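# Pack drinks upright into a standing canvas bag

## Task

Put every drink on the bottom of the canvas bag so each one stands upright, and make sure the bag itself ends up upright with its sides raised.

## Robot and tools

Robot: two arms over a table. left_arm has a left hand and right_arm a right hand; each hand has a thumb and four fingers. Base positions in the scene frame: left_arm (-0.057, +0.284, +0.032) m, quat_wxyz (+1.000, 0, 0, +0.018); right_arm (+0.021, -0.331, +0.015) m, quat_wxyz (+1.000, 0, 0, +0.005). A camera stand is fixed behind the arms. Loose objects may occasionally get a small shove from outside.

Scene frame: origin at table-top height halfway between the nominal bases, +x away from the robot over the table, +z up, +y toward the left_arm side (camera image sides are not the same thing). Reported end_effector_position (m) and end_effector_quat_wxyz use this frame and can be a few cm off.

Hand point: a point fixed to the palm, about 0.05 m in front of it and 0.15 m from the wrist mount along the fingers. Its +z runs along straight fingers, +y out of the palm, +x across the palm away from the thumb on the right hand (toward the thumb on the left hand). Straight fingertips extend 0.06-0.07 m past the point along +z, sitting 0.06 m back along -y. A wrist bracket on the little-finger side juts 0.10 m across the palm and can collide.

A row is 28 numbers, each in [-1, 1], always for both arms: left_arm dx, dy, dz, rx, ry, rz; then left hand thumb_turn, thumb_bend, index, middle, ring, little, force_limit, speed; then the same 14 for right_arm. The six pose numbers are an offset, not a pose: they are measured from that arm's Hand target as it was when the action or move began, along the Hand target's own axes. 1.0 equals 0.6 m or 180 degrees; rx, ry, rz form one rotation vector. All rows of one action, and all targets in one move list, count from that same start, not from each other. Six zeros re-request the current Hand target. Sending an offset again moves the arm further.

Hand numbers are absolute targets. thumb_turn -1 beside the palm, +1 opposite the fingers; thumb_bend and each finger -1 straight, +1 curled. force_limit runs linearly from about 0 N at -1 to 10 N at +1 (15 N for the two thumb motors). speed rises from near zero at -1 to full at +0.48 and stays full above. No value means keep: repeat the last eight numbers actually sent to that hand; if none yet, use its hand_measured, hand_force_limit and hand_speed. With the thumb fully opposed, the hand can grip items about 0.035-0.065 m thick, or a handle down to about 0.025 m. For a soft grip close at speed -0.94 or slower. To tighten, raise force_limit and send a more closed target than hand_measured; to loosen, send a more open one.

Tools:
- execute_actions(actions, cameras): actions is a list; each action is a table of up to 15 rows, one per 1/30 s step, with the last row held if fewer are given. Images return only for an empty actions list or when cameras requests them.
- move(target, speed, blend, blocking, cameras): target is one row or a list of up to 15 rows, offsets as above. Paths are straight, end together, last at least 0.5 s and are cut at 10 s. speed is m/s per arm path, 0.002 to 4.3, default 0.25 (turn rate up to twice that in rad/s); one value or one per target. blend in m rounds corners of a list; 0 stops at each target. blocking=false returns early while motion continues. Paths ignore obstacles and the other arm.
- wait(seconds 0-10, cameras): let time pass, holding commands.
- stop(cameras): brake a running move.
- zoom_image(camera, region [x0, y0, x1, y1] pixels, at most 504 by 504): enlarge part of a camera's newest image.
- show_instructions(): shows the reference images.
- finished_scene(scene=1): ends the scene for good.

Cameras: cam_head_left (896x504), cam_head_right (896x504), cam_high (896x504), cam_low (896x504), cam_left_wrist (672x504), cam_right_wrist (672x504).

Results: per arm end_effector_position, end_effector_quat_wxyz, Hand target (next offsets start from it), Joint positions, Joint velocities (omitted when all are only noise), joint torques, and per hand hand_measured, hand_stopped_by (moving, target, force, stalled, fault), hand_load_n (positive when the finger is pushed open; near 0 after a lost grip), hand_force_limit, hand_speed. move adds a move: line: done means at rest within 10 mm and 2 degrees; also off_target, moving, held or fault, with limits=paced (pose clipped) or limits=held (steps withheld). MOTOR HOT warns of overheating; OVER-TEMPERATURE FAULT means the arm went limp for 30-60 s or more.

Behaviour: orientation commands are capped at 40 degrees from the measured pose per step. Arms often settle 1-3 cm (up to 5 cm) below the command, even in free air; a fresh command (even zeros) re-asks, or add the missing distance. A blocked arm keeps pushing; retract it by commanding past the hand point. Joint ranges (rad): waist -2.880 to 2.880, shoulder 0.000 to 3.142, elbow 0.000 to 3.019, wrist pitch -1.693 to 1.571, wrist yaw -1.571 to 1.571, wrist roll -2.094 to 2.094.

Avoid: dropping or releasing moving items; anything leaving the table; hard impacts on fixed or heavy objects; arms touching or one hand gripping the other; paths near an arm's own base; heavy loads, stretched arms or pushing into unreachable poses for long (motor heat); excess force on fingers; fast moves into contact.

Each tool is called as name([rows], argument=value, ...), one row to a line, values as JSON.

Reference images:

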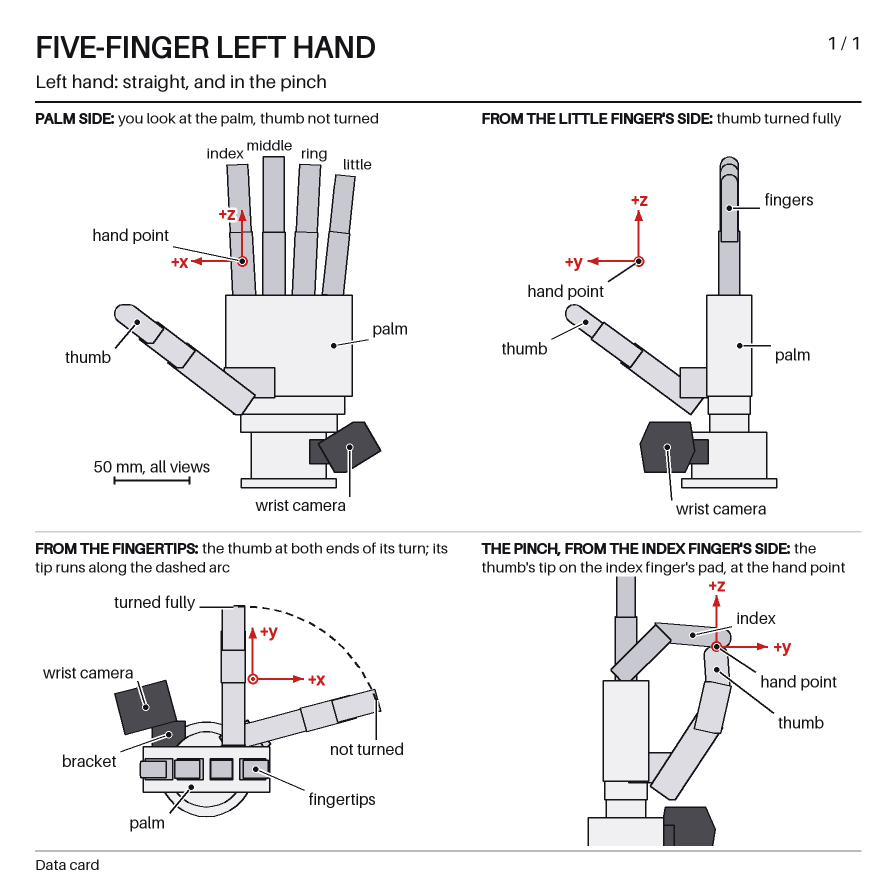

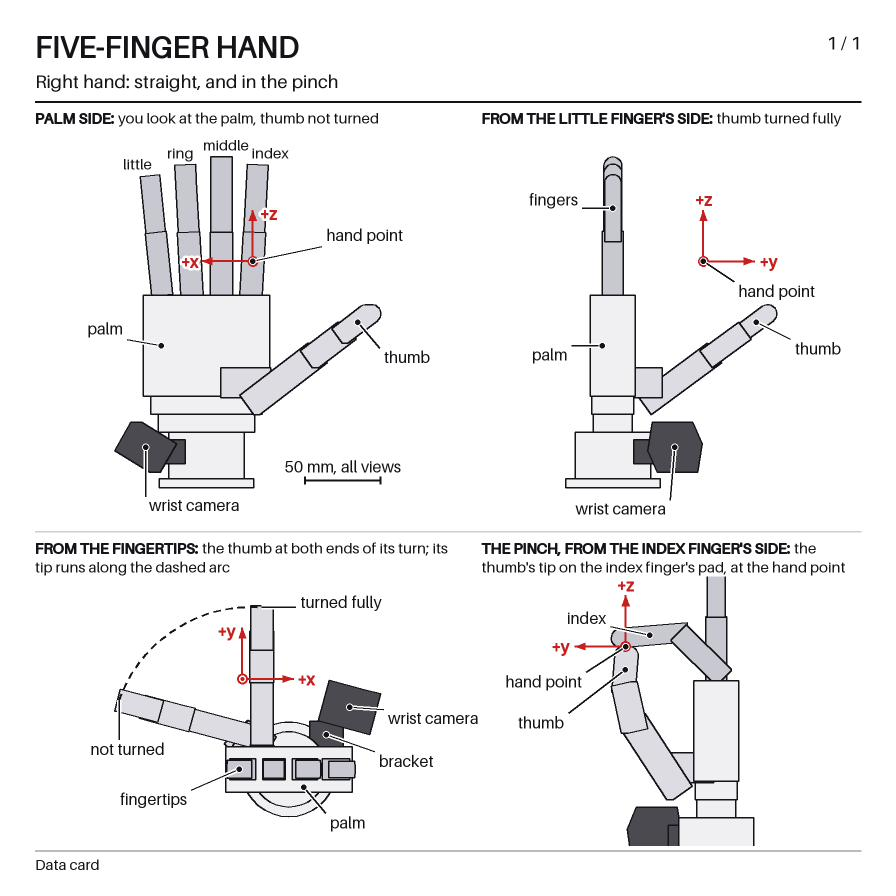

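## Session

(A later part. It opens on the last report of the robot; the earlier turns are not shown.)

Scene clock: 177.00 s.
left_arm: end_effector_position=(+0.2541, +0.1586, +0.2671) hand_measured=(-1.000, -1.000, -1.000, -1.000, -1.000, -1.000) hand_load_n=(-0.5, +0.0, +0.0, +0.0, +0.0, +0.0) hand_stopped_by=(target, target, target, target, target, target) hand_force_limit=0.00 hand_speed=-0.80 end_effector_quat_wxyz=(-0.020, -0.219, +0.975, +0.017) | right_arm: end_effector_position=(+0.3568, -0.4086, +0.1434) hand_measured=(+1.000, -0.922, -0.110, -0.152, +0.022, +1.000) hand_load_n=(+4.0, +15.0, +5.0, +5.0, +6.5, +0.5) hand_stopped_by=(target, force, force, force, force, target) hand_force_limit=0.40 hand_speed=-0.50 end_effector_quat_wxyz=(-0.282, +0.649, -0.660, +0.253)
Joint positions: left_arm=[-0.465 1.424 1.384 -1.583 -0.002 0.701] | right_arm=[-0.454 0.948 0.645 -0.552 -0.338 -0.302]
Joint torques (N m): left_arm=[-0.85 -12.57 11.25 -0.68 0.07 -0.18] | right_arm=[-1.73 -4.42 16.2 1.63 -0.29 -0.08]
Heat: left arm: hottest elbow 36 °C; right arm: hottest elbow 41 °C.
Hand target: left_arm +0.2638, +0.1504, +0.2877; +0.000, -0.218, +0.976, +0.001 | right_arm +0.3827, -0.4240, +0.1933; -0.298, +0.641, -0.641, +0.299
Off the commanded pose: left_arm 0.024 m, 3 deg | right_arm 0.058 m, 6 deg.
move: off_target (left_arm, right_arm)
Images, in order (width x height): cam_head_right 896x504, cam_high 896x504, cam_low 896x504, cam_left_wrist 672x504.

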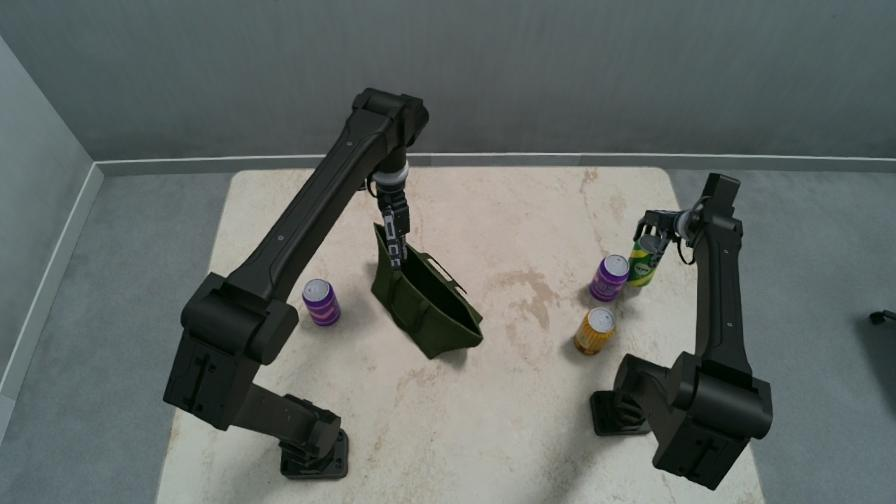

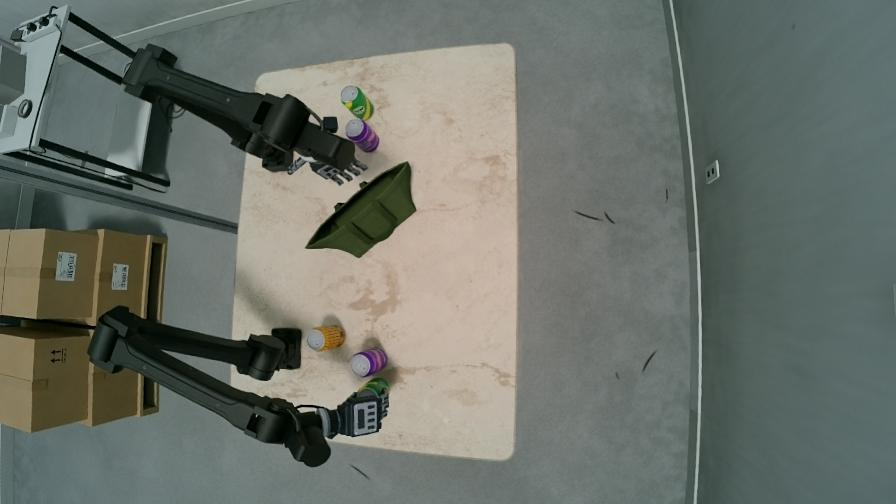

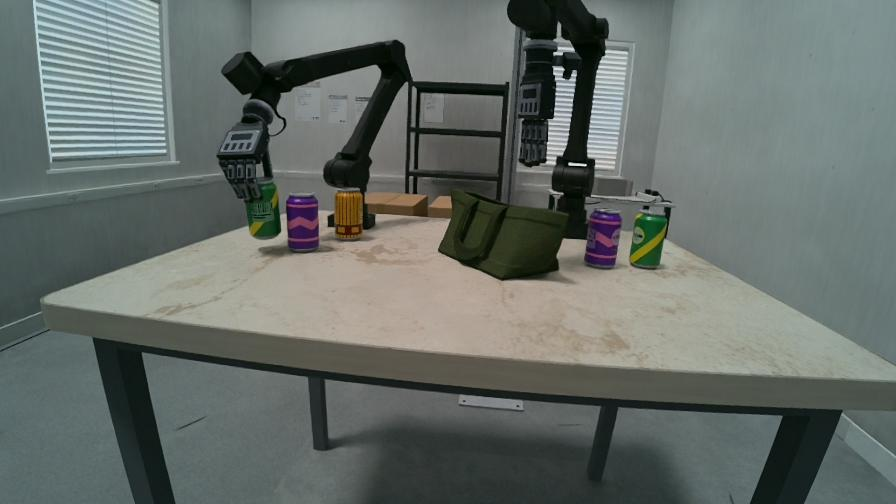

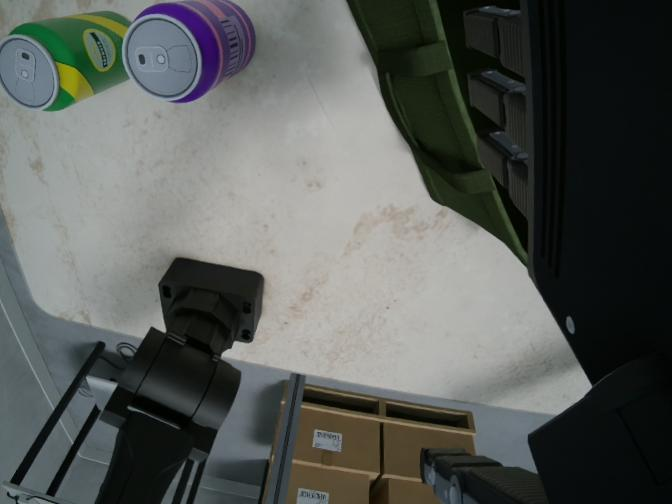

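zoom_image(camera="cam_high", region=[280, 130, 440, 280])

zoom_image(camera="cam_head_right", region=[340, 200, 520, 380])

Scaled by 3.150 from the camera's 896x504 image, which has a finer 1280x720 frame.

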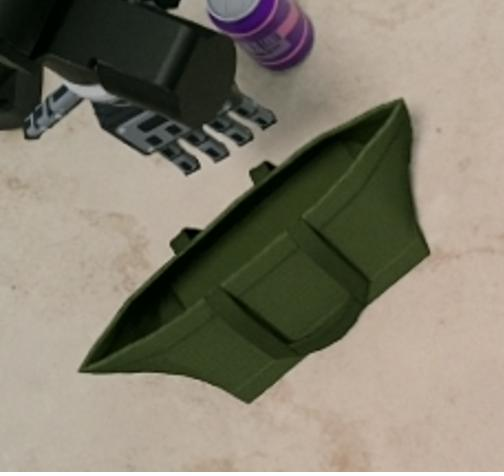

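Scaled by 2.800 from the camera's 896x504 image, which has a finer 1280x720 frame.

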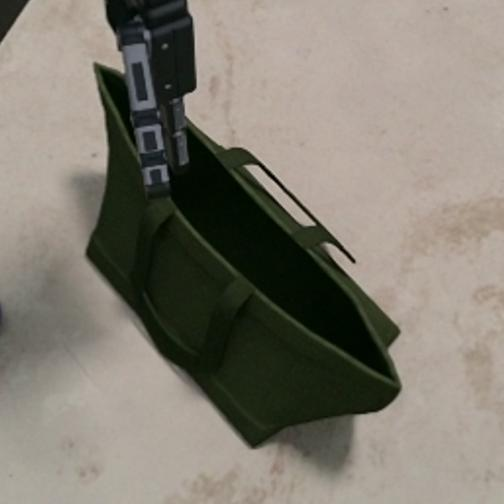

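move([
  [-0.0965,0.323,-0.05,0,0,0,-1,-1,-1,-1,-1,-1,0,-0.8,0,-0.153,-0.129,0,0,0,1,-0.918,0.25,0.25,0.35,1,0.4,-0.5],
  [-0.0965,0.323,-0.05,0,0,0,-1,-1,-1,-1,-1,-1,0,-0.8,-0.852,-0.086,-0.2,0,-0.161,-0.135,1,-0.918,0.25,0.25,0.35,1,0.4,-0.5],
], speed=0.2, blend=[0.03,0], cameras=["all"])

Scene clock: 184.93 s.
left_arm: end_effector_position=(+0.2374, +0.3482, +0.3130) hand_measured=(-1.000, -1.000, -1.000, -1.000, -1.000, -1.000) hand_load_n=(+0.0, +0.0, +0.0, +0.0, +0.0, +0.0) hand_stopped_by=(target, target, target, target, target, target) hand_force_limit=0.00 hand_speed=-0.80 end_effector_quat_wxyz=(+0.002, -0.220, +0.975, +0.002) | right_arm: end_effector_position=(+0.3050, +0.0591, +0.2536) hand_measured=(+1.000, -0.922, -0.110, -0.152, +0.022, +1.000) hand_load_n=(+4.0, +14.0, +5.0, +4.5, +6.0, +0.0) hand_stopped_by=(target, force, force, force, force, target) hand_force_limit=0.40 hand_speed=-0.50 end_effector_quat_wxyz=(-0.323, +0.840, -0.400, +0.176)
Joint positions: left_arm=[0.028 1.254 1.354 -1.667 -0.005 1.191] | right_arm=[0.936 1.235 1.15 -0.759 0.215 0.181]
Joint torques (N m): left_arm=[0.44 -10.05 7.75 -0.62 0.1 0.02] | right_arm=[-0.97 -7.82 17.17 3 0.32 0.02]
Heat: left arm: hottest elbow 36 °C; right arm: hottest elbow 43 °C.
Hand target: left_arm +0.2337, +0.3504, +0.3180; +0.000, -0.218, +0.976, +0.001 | right_arm +0.3240, +0.0873, +0.3095; -0.379, +0.814, -0.399, +0.186
Off the commanded pose: left_arm 0.006 m, 0 deg | right_arm 0.065 m, 7 deg.
joint sent to its limit (left arm) — joint 4 (wrist pitch), lower limit. The joint targets still meet the commanded pose.
move: off_target (right_arm)

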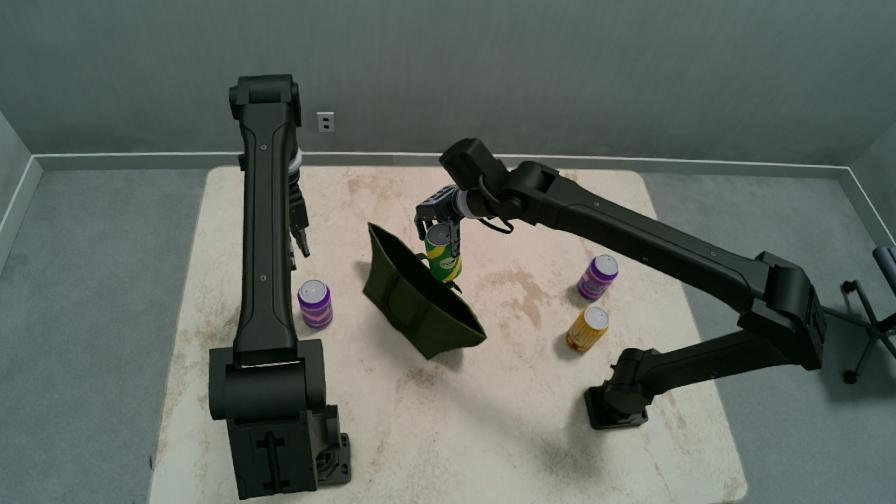

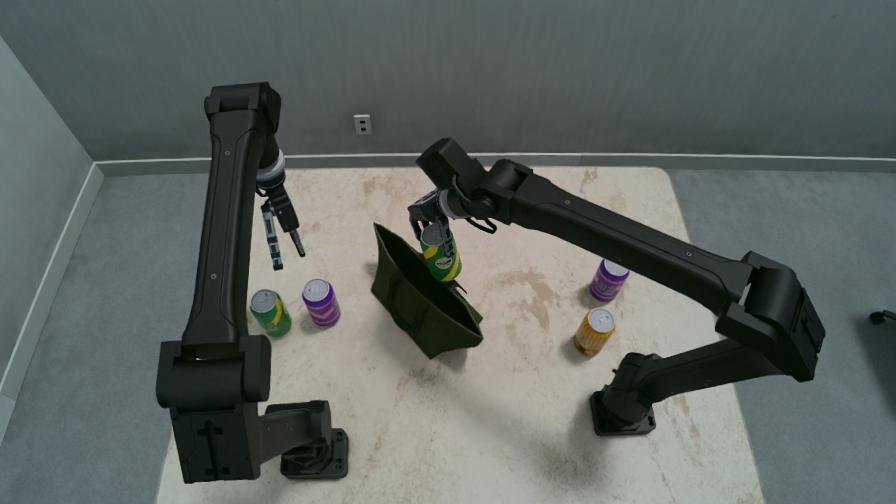

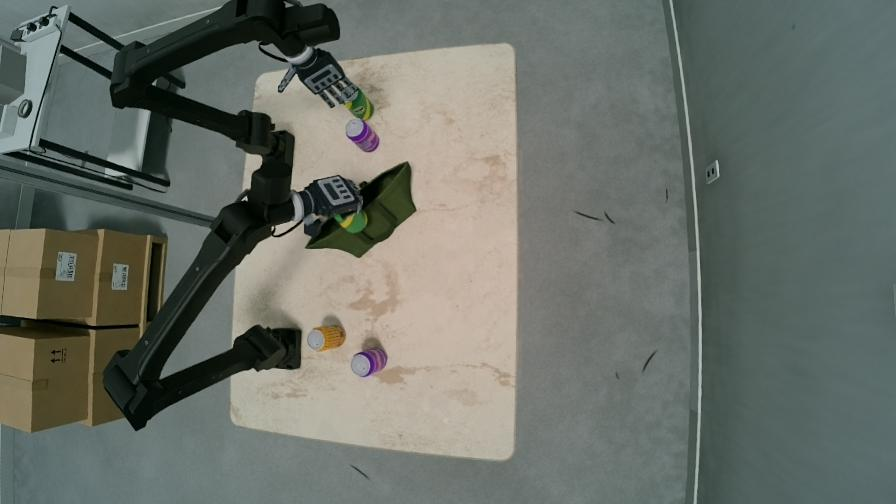

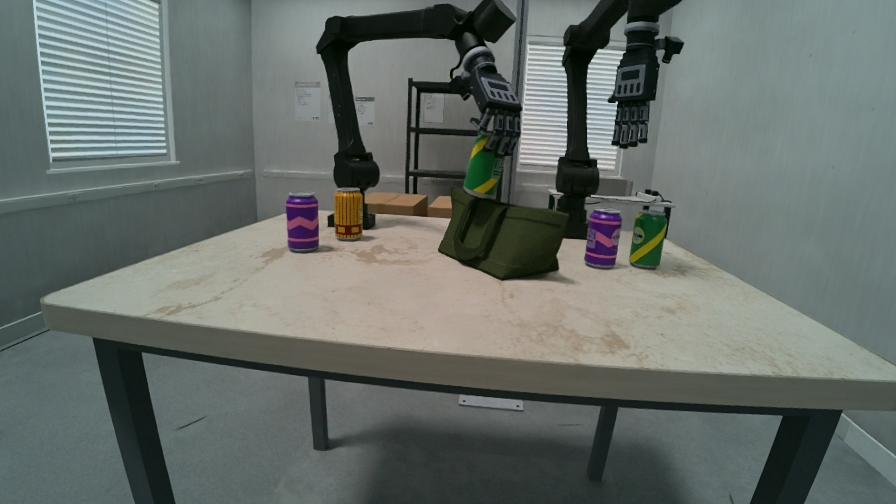

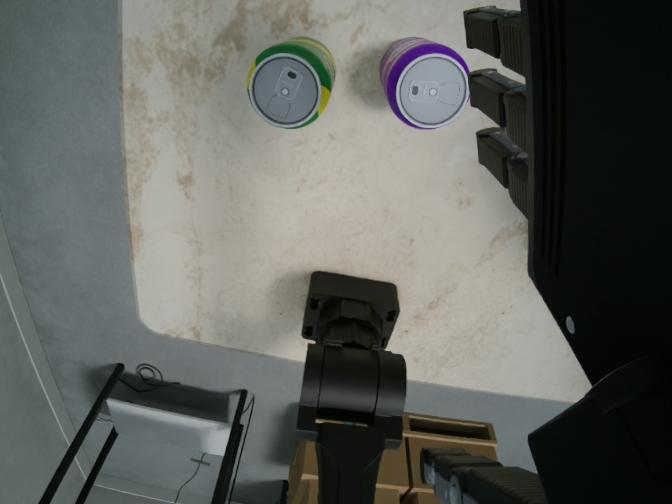

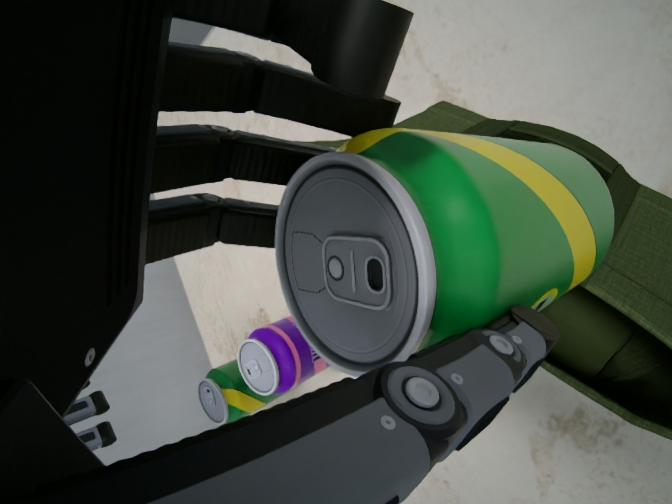

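move([
  [0,0,0,0,0,0,-1,-1,-1,-1,-1,-1,0,-0.8,0,-0.0638,-0.0536,0,0,0,1,-0.918,0.25,0.25,0.35,1,0.4,-0.5],
  [0,0,0,0,0,0,-1,-1,-1,-1,-1,-1,0,-0.8,-0.017,-0.0937,-0.009,0.039,0,0,1,-0.918,0.25,0.25,0.35,1,0.4,-0.5],
], speed=0.15, blend=[0.02,0], cameras=["cam_right_wrist","cam_high","cam_low","cam_head_left"])

Scene clock: 188.17 s.
left_arm: end_effector_position=(+0.2374, +0.3482, +0.3130) hand_measured=(-1.000, -1.000, -1.000, -1.000, -1.000, -1.000) hand_load_n=(+0.0, +0.0, +0.0, +0.0, +0.0, +0.0) hand_stopped_by=(target, target, target, target, target, target) hand_force_limit=0.00 hand_speed=-0.80 end_effector_quat_wxyz=(+0.002, -0.220, +0.975, +0.002) | right_arm: end_effector_position=(+0.3340, +0.0960, +0.3101) hand_measured=(+1.000, -0.922, -0.110, -0.152, +0.022, +1.000) hand_load_n=(+4.0, +14.5, +5.0, +4.5, +6.0, +0.0) hand_stopped_by=(target, force, force, force, force, target) hand_force_limit=0.40 hand_speed=-0.50 end_effector_quat_wxyz=(-0.382, +0.810, -0.396, +0.201)
Joint positions: left_arm=[0.028 1.254 1.354 -1.667 -0.005 1.191] | right_arm=[0.945 1.27 1.271 -0.703 0.249 0.176]
Joint torques (N m): left_arm=[0.38 -10.05 7.75 -0.62 0.1 0.02] | right_arm=[-0.5 -9.11 14.95 3.41 0.35 -0.1]
Heat: left arm: hottest elbow 36 °C; right arm: hottest elbow 43 °C.
Hand target: left_arm +0.2337, +0.3504, +0.3180; +0.000, -0.218, +0.976, +0.001 | right_arm +0.3430, +0.1149, +0.3561; -0.428, +0.789, -0.386, +0.210
Off the commanded pose: left_arm 0.007 m, 0 deg | right_arm 0.050 m, 6 deg.
joint sent to its limit (left arm) — joint 4 (wrist pitch), lower limit. The joint targets still meet the commanded pose.
move: off_target (right_arm)
Images, in order (width x height): cam_head_left 896x504, cam_high 896x504, cam_low 896x504, cam_right_wrist 672x504.

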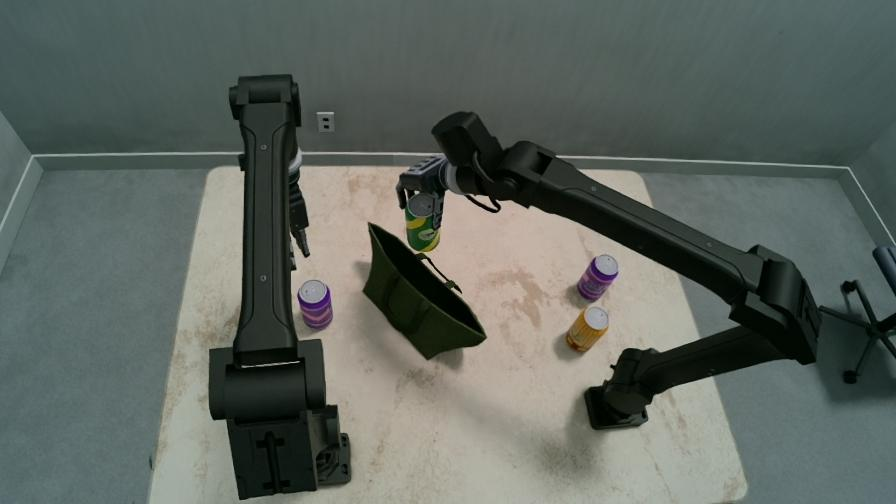

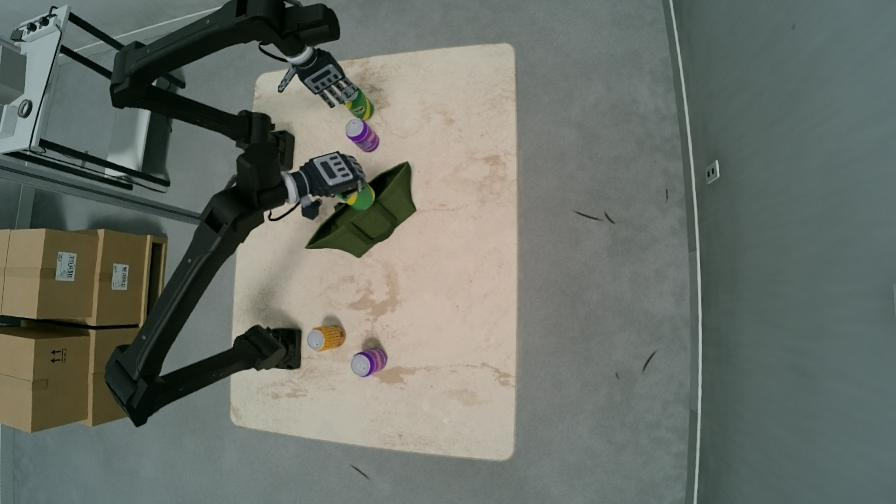

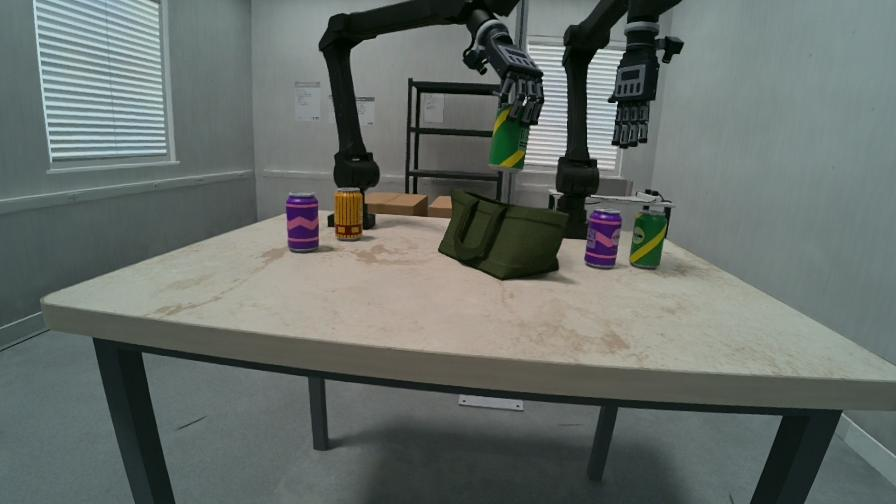

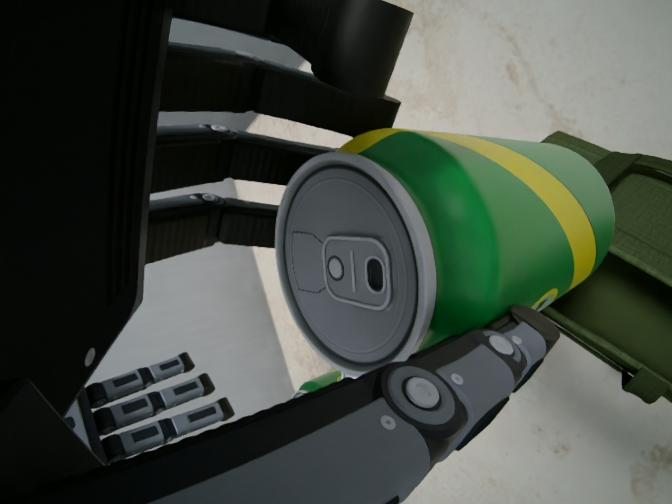

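zoom_image(camera="cam_high", region=[280, 130, 440, 280])

zoom_image(camera="cam_head_left", region=[340, 140, 520, 380])

zoom_image(camera="cam_low", region=[420, 60, 600, 300])

Scaled by 3.150 from the camera's 896x504 image, which has a finer 1280x720 frame.

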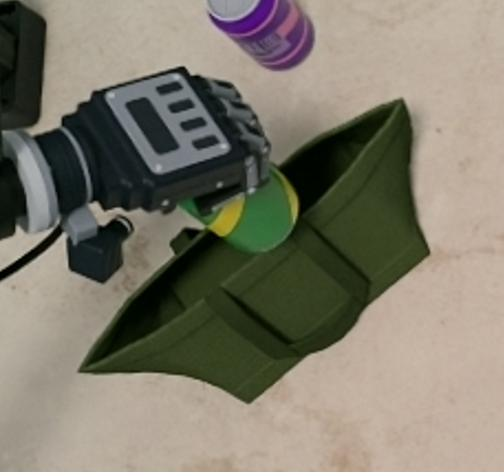

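Scaled by 2.100 from the camera's 896x504 image, which has a finer 1280x720 frame.

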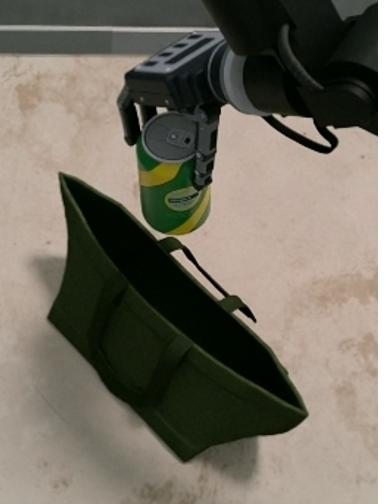

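Scaled by 2.100 from the camera's 896x504 image, which has a finer 1280x720 frame.

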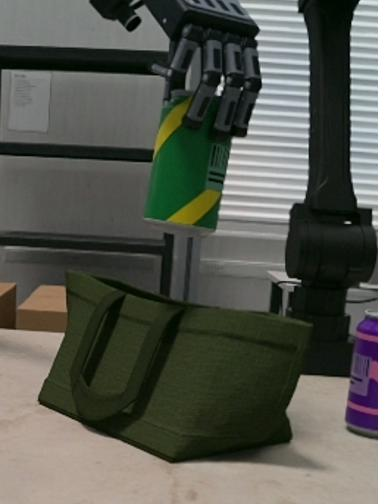

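move(target=[0,0,0,0,0,0,-1,-1,-1,-1,-1,-1,0,-0.8,0.0057,0.0792,0.0311,0,0,0,1,-0.918,0.25,0.25,0.35,1,0.4,-0.5], speed=0.08, cameras=["cam_high","cam_head_left","cam_low","cam_head_right"])

Scene clock: 193.57 s.
left_arm: end_effector_position=(+0.2374, +0.3482, +0.3130) hand_measured=(-1.000, -1.000, -1.000, -1.000, -1.000, -1.000) hand_load_n=(+0.0, +0.0, +0.0, +0.0, +0.0, +0.0) hand_stopped_by=(target, target, target, target, target, target) hand_force_limit=0.00 hand_speed=-0.80 end_effector_quat_wxyz=(+0.002, -0.220, +0.975, +0.002) | right_arm: end_effector_position=(+0.3370, +0.1001, +0.2796) hand_measured=(+1.000, -0.922, -0.110, -0.152, +0.022, +1.000) hand_load_n=(+3.5, +14.5, +5.0, +4.0, +6.0, +0.0) hand_stopped_by=(target, force, force, force, force, target) hand_force_limit=0.40 hand_speed=-0.50 end_effector_quat_wxyz=(-0.397, +0.804, -0.394, +0.203)
Joint positions: left_arm=[0.028 1.254 1.354 -1.667 -0.005 1.191] | right_arm=[0.945 1.27 1.176 -0.577 0.249 0.175]
Joint torques (N m): left_arm=[0.44 -10.11 7.73 -0.61 0.1 0.02] | right_arm=[-0.56 -10.64 10.44 3.58 0.32 -0.11]
Heat: left arm: hottest elbow 35 °C; right arm: hottest elbow 44 °C.
Hand target: left_arm +0.2337, +0.3504, +0.3180; +0.000, -0.218, +0.976, +0.001 | right_arm +0.3370, +0.1059, +0.3060; -0.428, +0.789, -0.387, +0.210
Off the commanded pose: left_arm 0.007 m, 0 deg | right_arm 0.027 m, 4 deg.
joint sent to its limit (left arm) — joint 4 (wrist pitch), lower limit. The joint targets still meet the commanded pose.
move: off_target (right_arm)
Images, in order (width x height): cam_head_left 896x504, cam_head_right 896x504, cam_high 896x504, cam_low 896x504.

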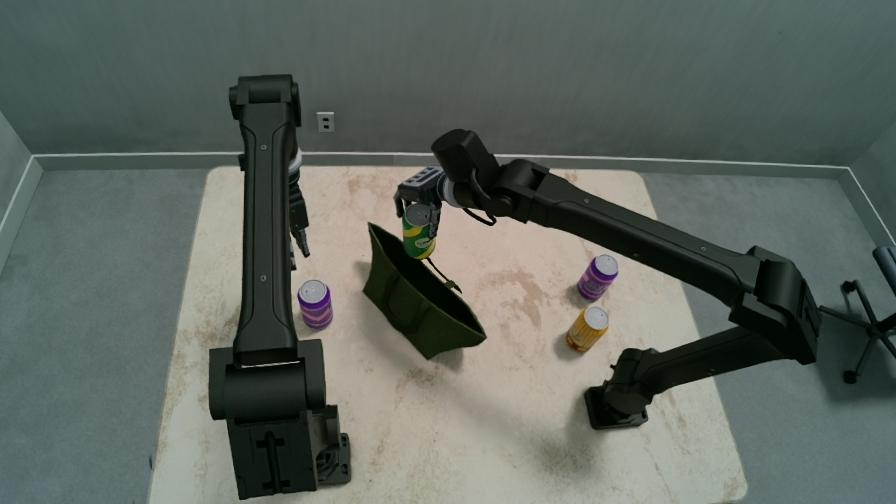

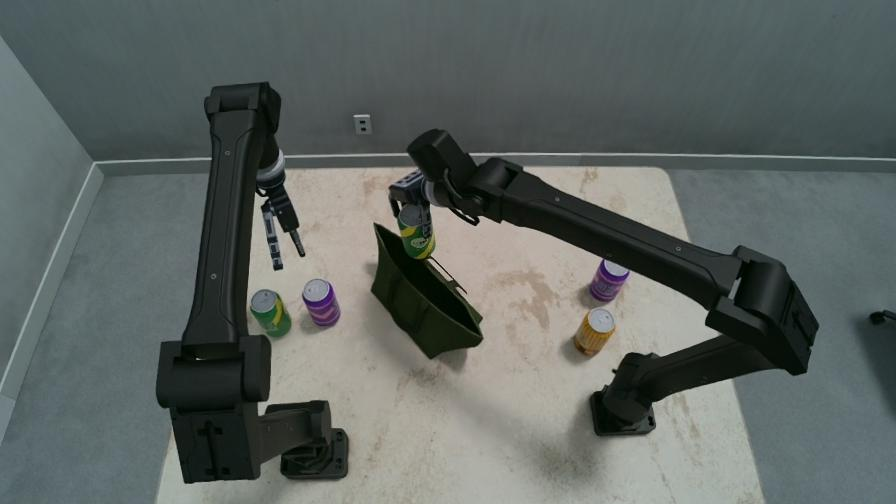

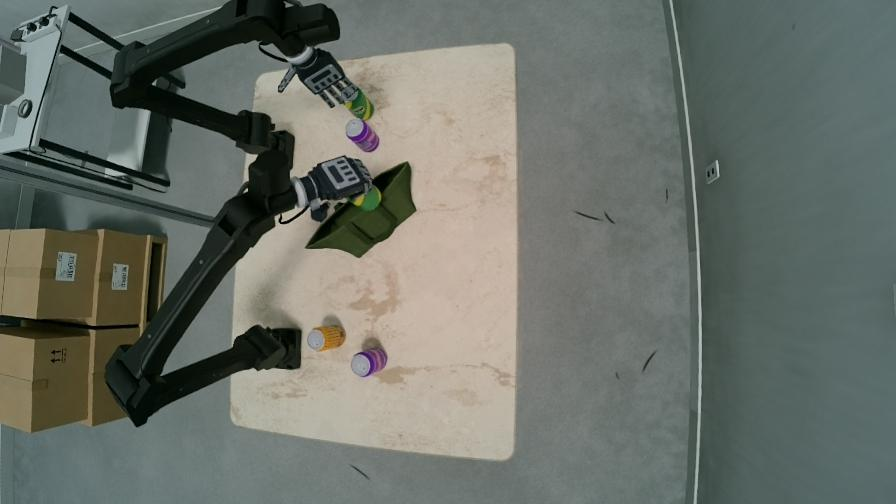

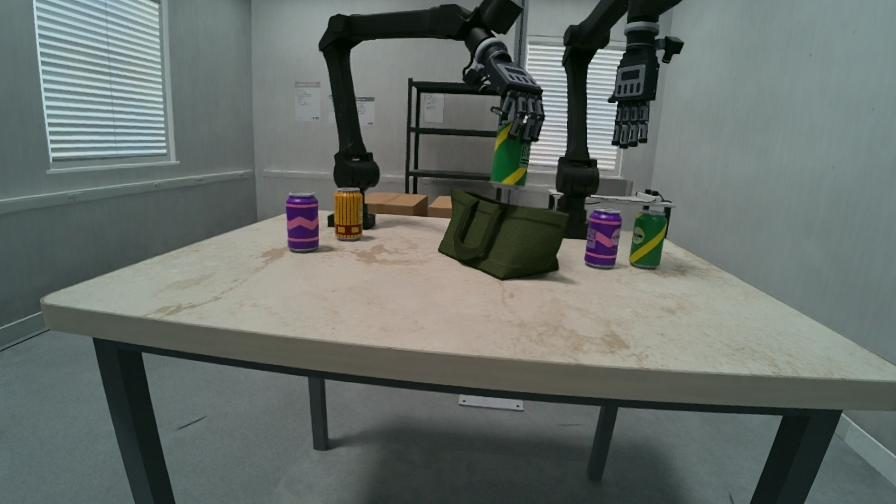

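zoom_image(camera="cam_high", region=[280, 140, 440, 270])

zoom_image(camera="cam_head_left", region=[350, 150, 510, 370])

zoom_image(camera="cam_low", region=[410, 40, 680, 300])

Scaled by 3.150 from the camera's 896x504 image, which has a finer 1280x720 frame.

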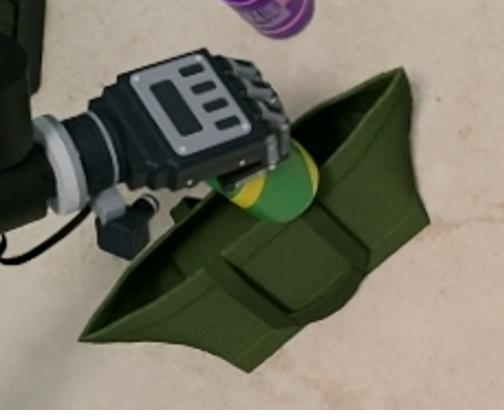

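Scaled by 2.291 from the camera's 896x504 image, which has a finer 1280x720 frame.

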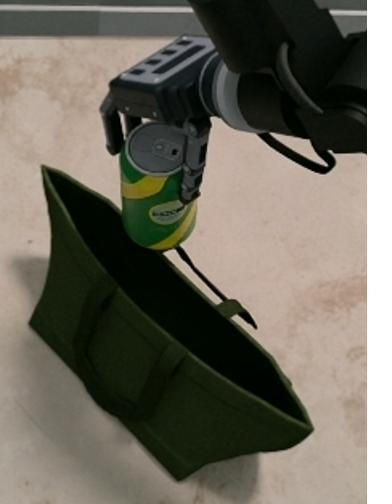

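Scaled by 1.867 from the camera's 896x504 image, which has a finer 1280x720 frame.

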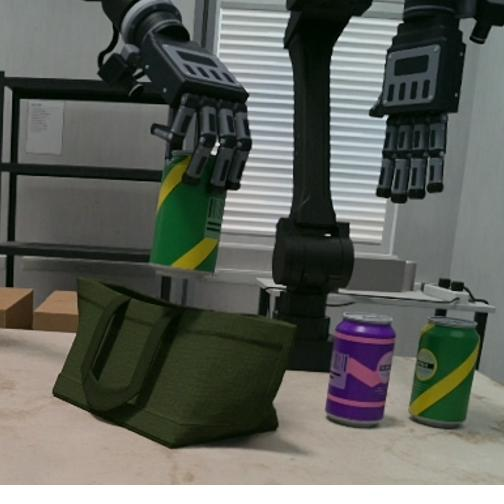

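move(target=[0,0,0,0,0,0,-1,-1,-1,-1,-1,-1,0,-0.8,-0.0002,0.0438,-0.0368,0,0,0,1,-0.918,0.25,0.25,0.35,1,0.4,-0.5], speed=0.08, cameras=["cam_high","cam_head_left","cam_low"])

zoom_image(camera="cam_high", region=[280, 140, 440, 270])

zoom_image(camera="cam_low", region=[410, 40, 680, 300])

Scene clock: 198.10 s.
left_arm: end_effector_position=(+0.2374, +0.3482, +0.3130) hand_measured=(-1.000, -1.000, -1.000, -1.000, -1.000, -1.000) hand_load_n=(+0.0, +0.0, +0.0, +0.0, +0.0, +0.0) hand_stopped_by=(target, target, target, target, target, target) hand_force_limit=0.00 hand_speed=-0.80 end_effector_quat_wxyz=(+0.002, -0.220, +0.975, +0.002) | right_arm: end_effector_position=(+0.3118, +0.0799, +0.2695) hand_measured=(+1.000, -0.922, -0.110, -0.152, +0.022, +1.000) hand_load_n=(+3.5, +14.5, +4.5, +4.0, +6.0, +0.0) hand_stopped_by=(target, force, force, force, force, target) hand_force_limit=0.40 hand_speed=-0.50 end_effector_quat_wxyz=(-0.394, +0.807, -0.387, +0.207)
Joint positions: left_arm=[0.028 1.254 1.354 -1.667 -0.005 1.191] | right_arm=[0.971 1.193 1.087 -0.57 0.269 0.175]
Joint torques (N m): left_arm=[0.38 -10.11 7.75 -0.61 0.1 0.01] | right_arm=[-0.56 -9.47 10.3 3.51 0.36 0.03]
Heat: left arm: hottest elbow 35 °C; right arm: hottest elbow 44 °C.
Hand target: left_arm +0.2337, +0.3504, +0.3180; +0.000, -0.218, +0.976, +0.001 | right_arm +0.3110, +0.0860, +0.2960; -0.428, +0.789, -0.387, +0.210
Off the commanded pose: left_arm 0.007 m, 0 deg | right_arm 0.027 m, 4 deg.
joint sent to its limit (left arm) — joint 4 (wrist pitch), lower limit. The joint targets still meet the commanded pose.
move: off_target (right_arm)
Images, in order (width x height): cam_head_left 896x504, cam_high 896x504, cam_low 896x504.

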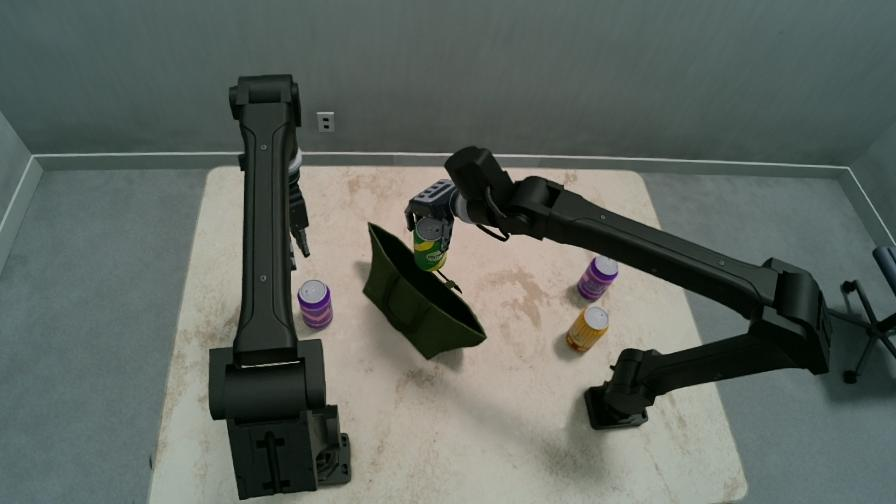

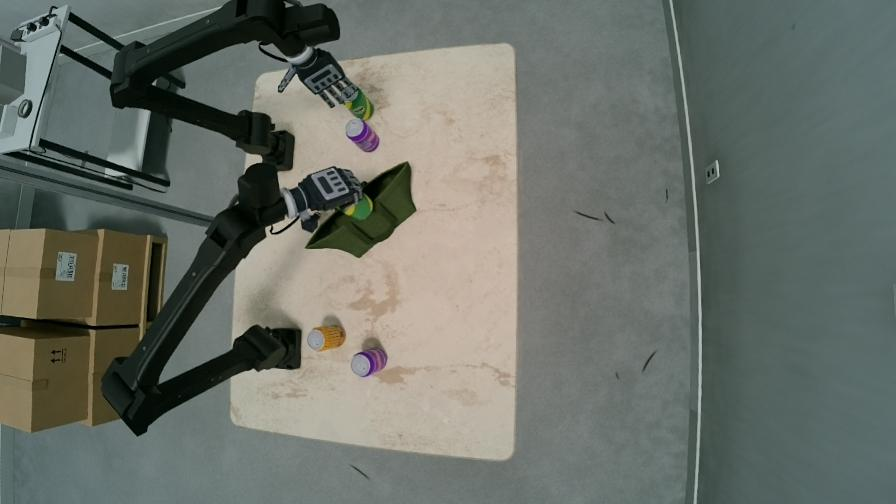

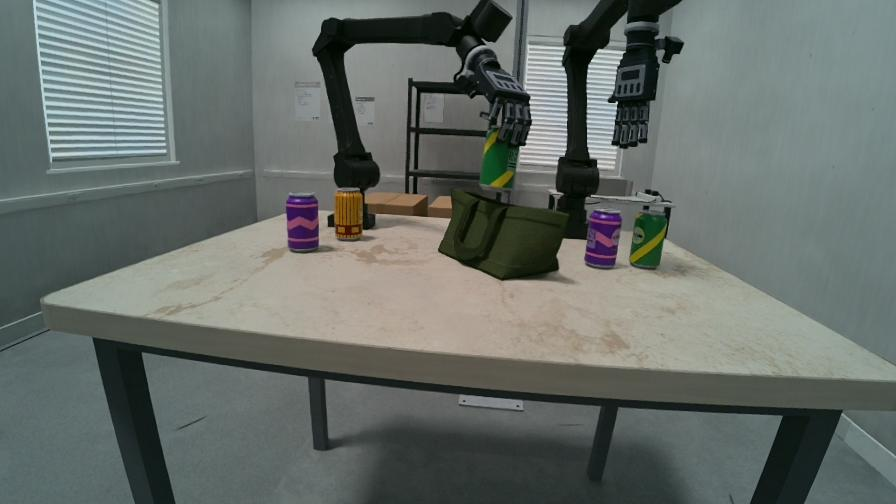

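Scaled by 3.150 from the camera's 896x504 image, which has a finer 1280x720 frame.

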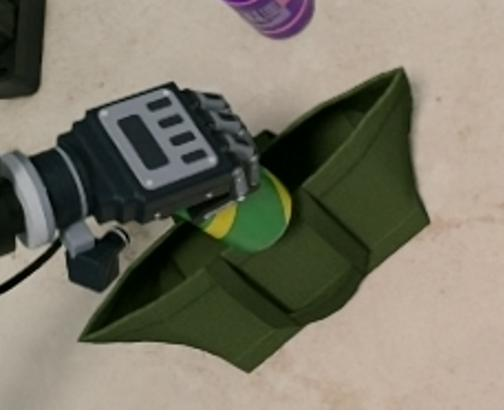

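Scaled by 1.867 from the camera's 896x504 image, which has a finer 1280x720 frame.

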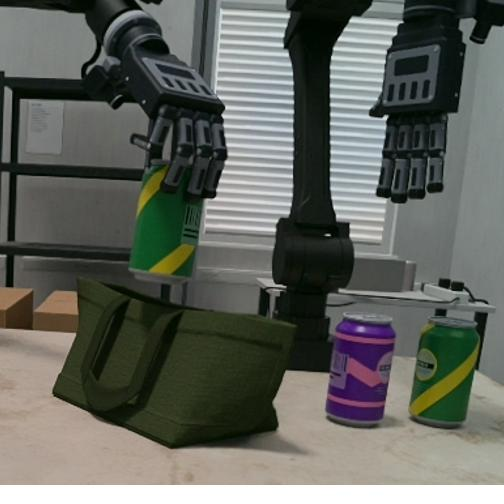

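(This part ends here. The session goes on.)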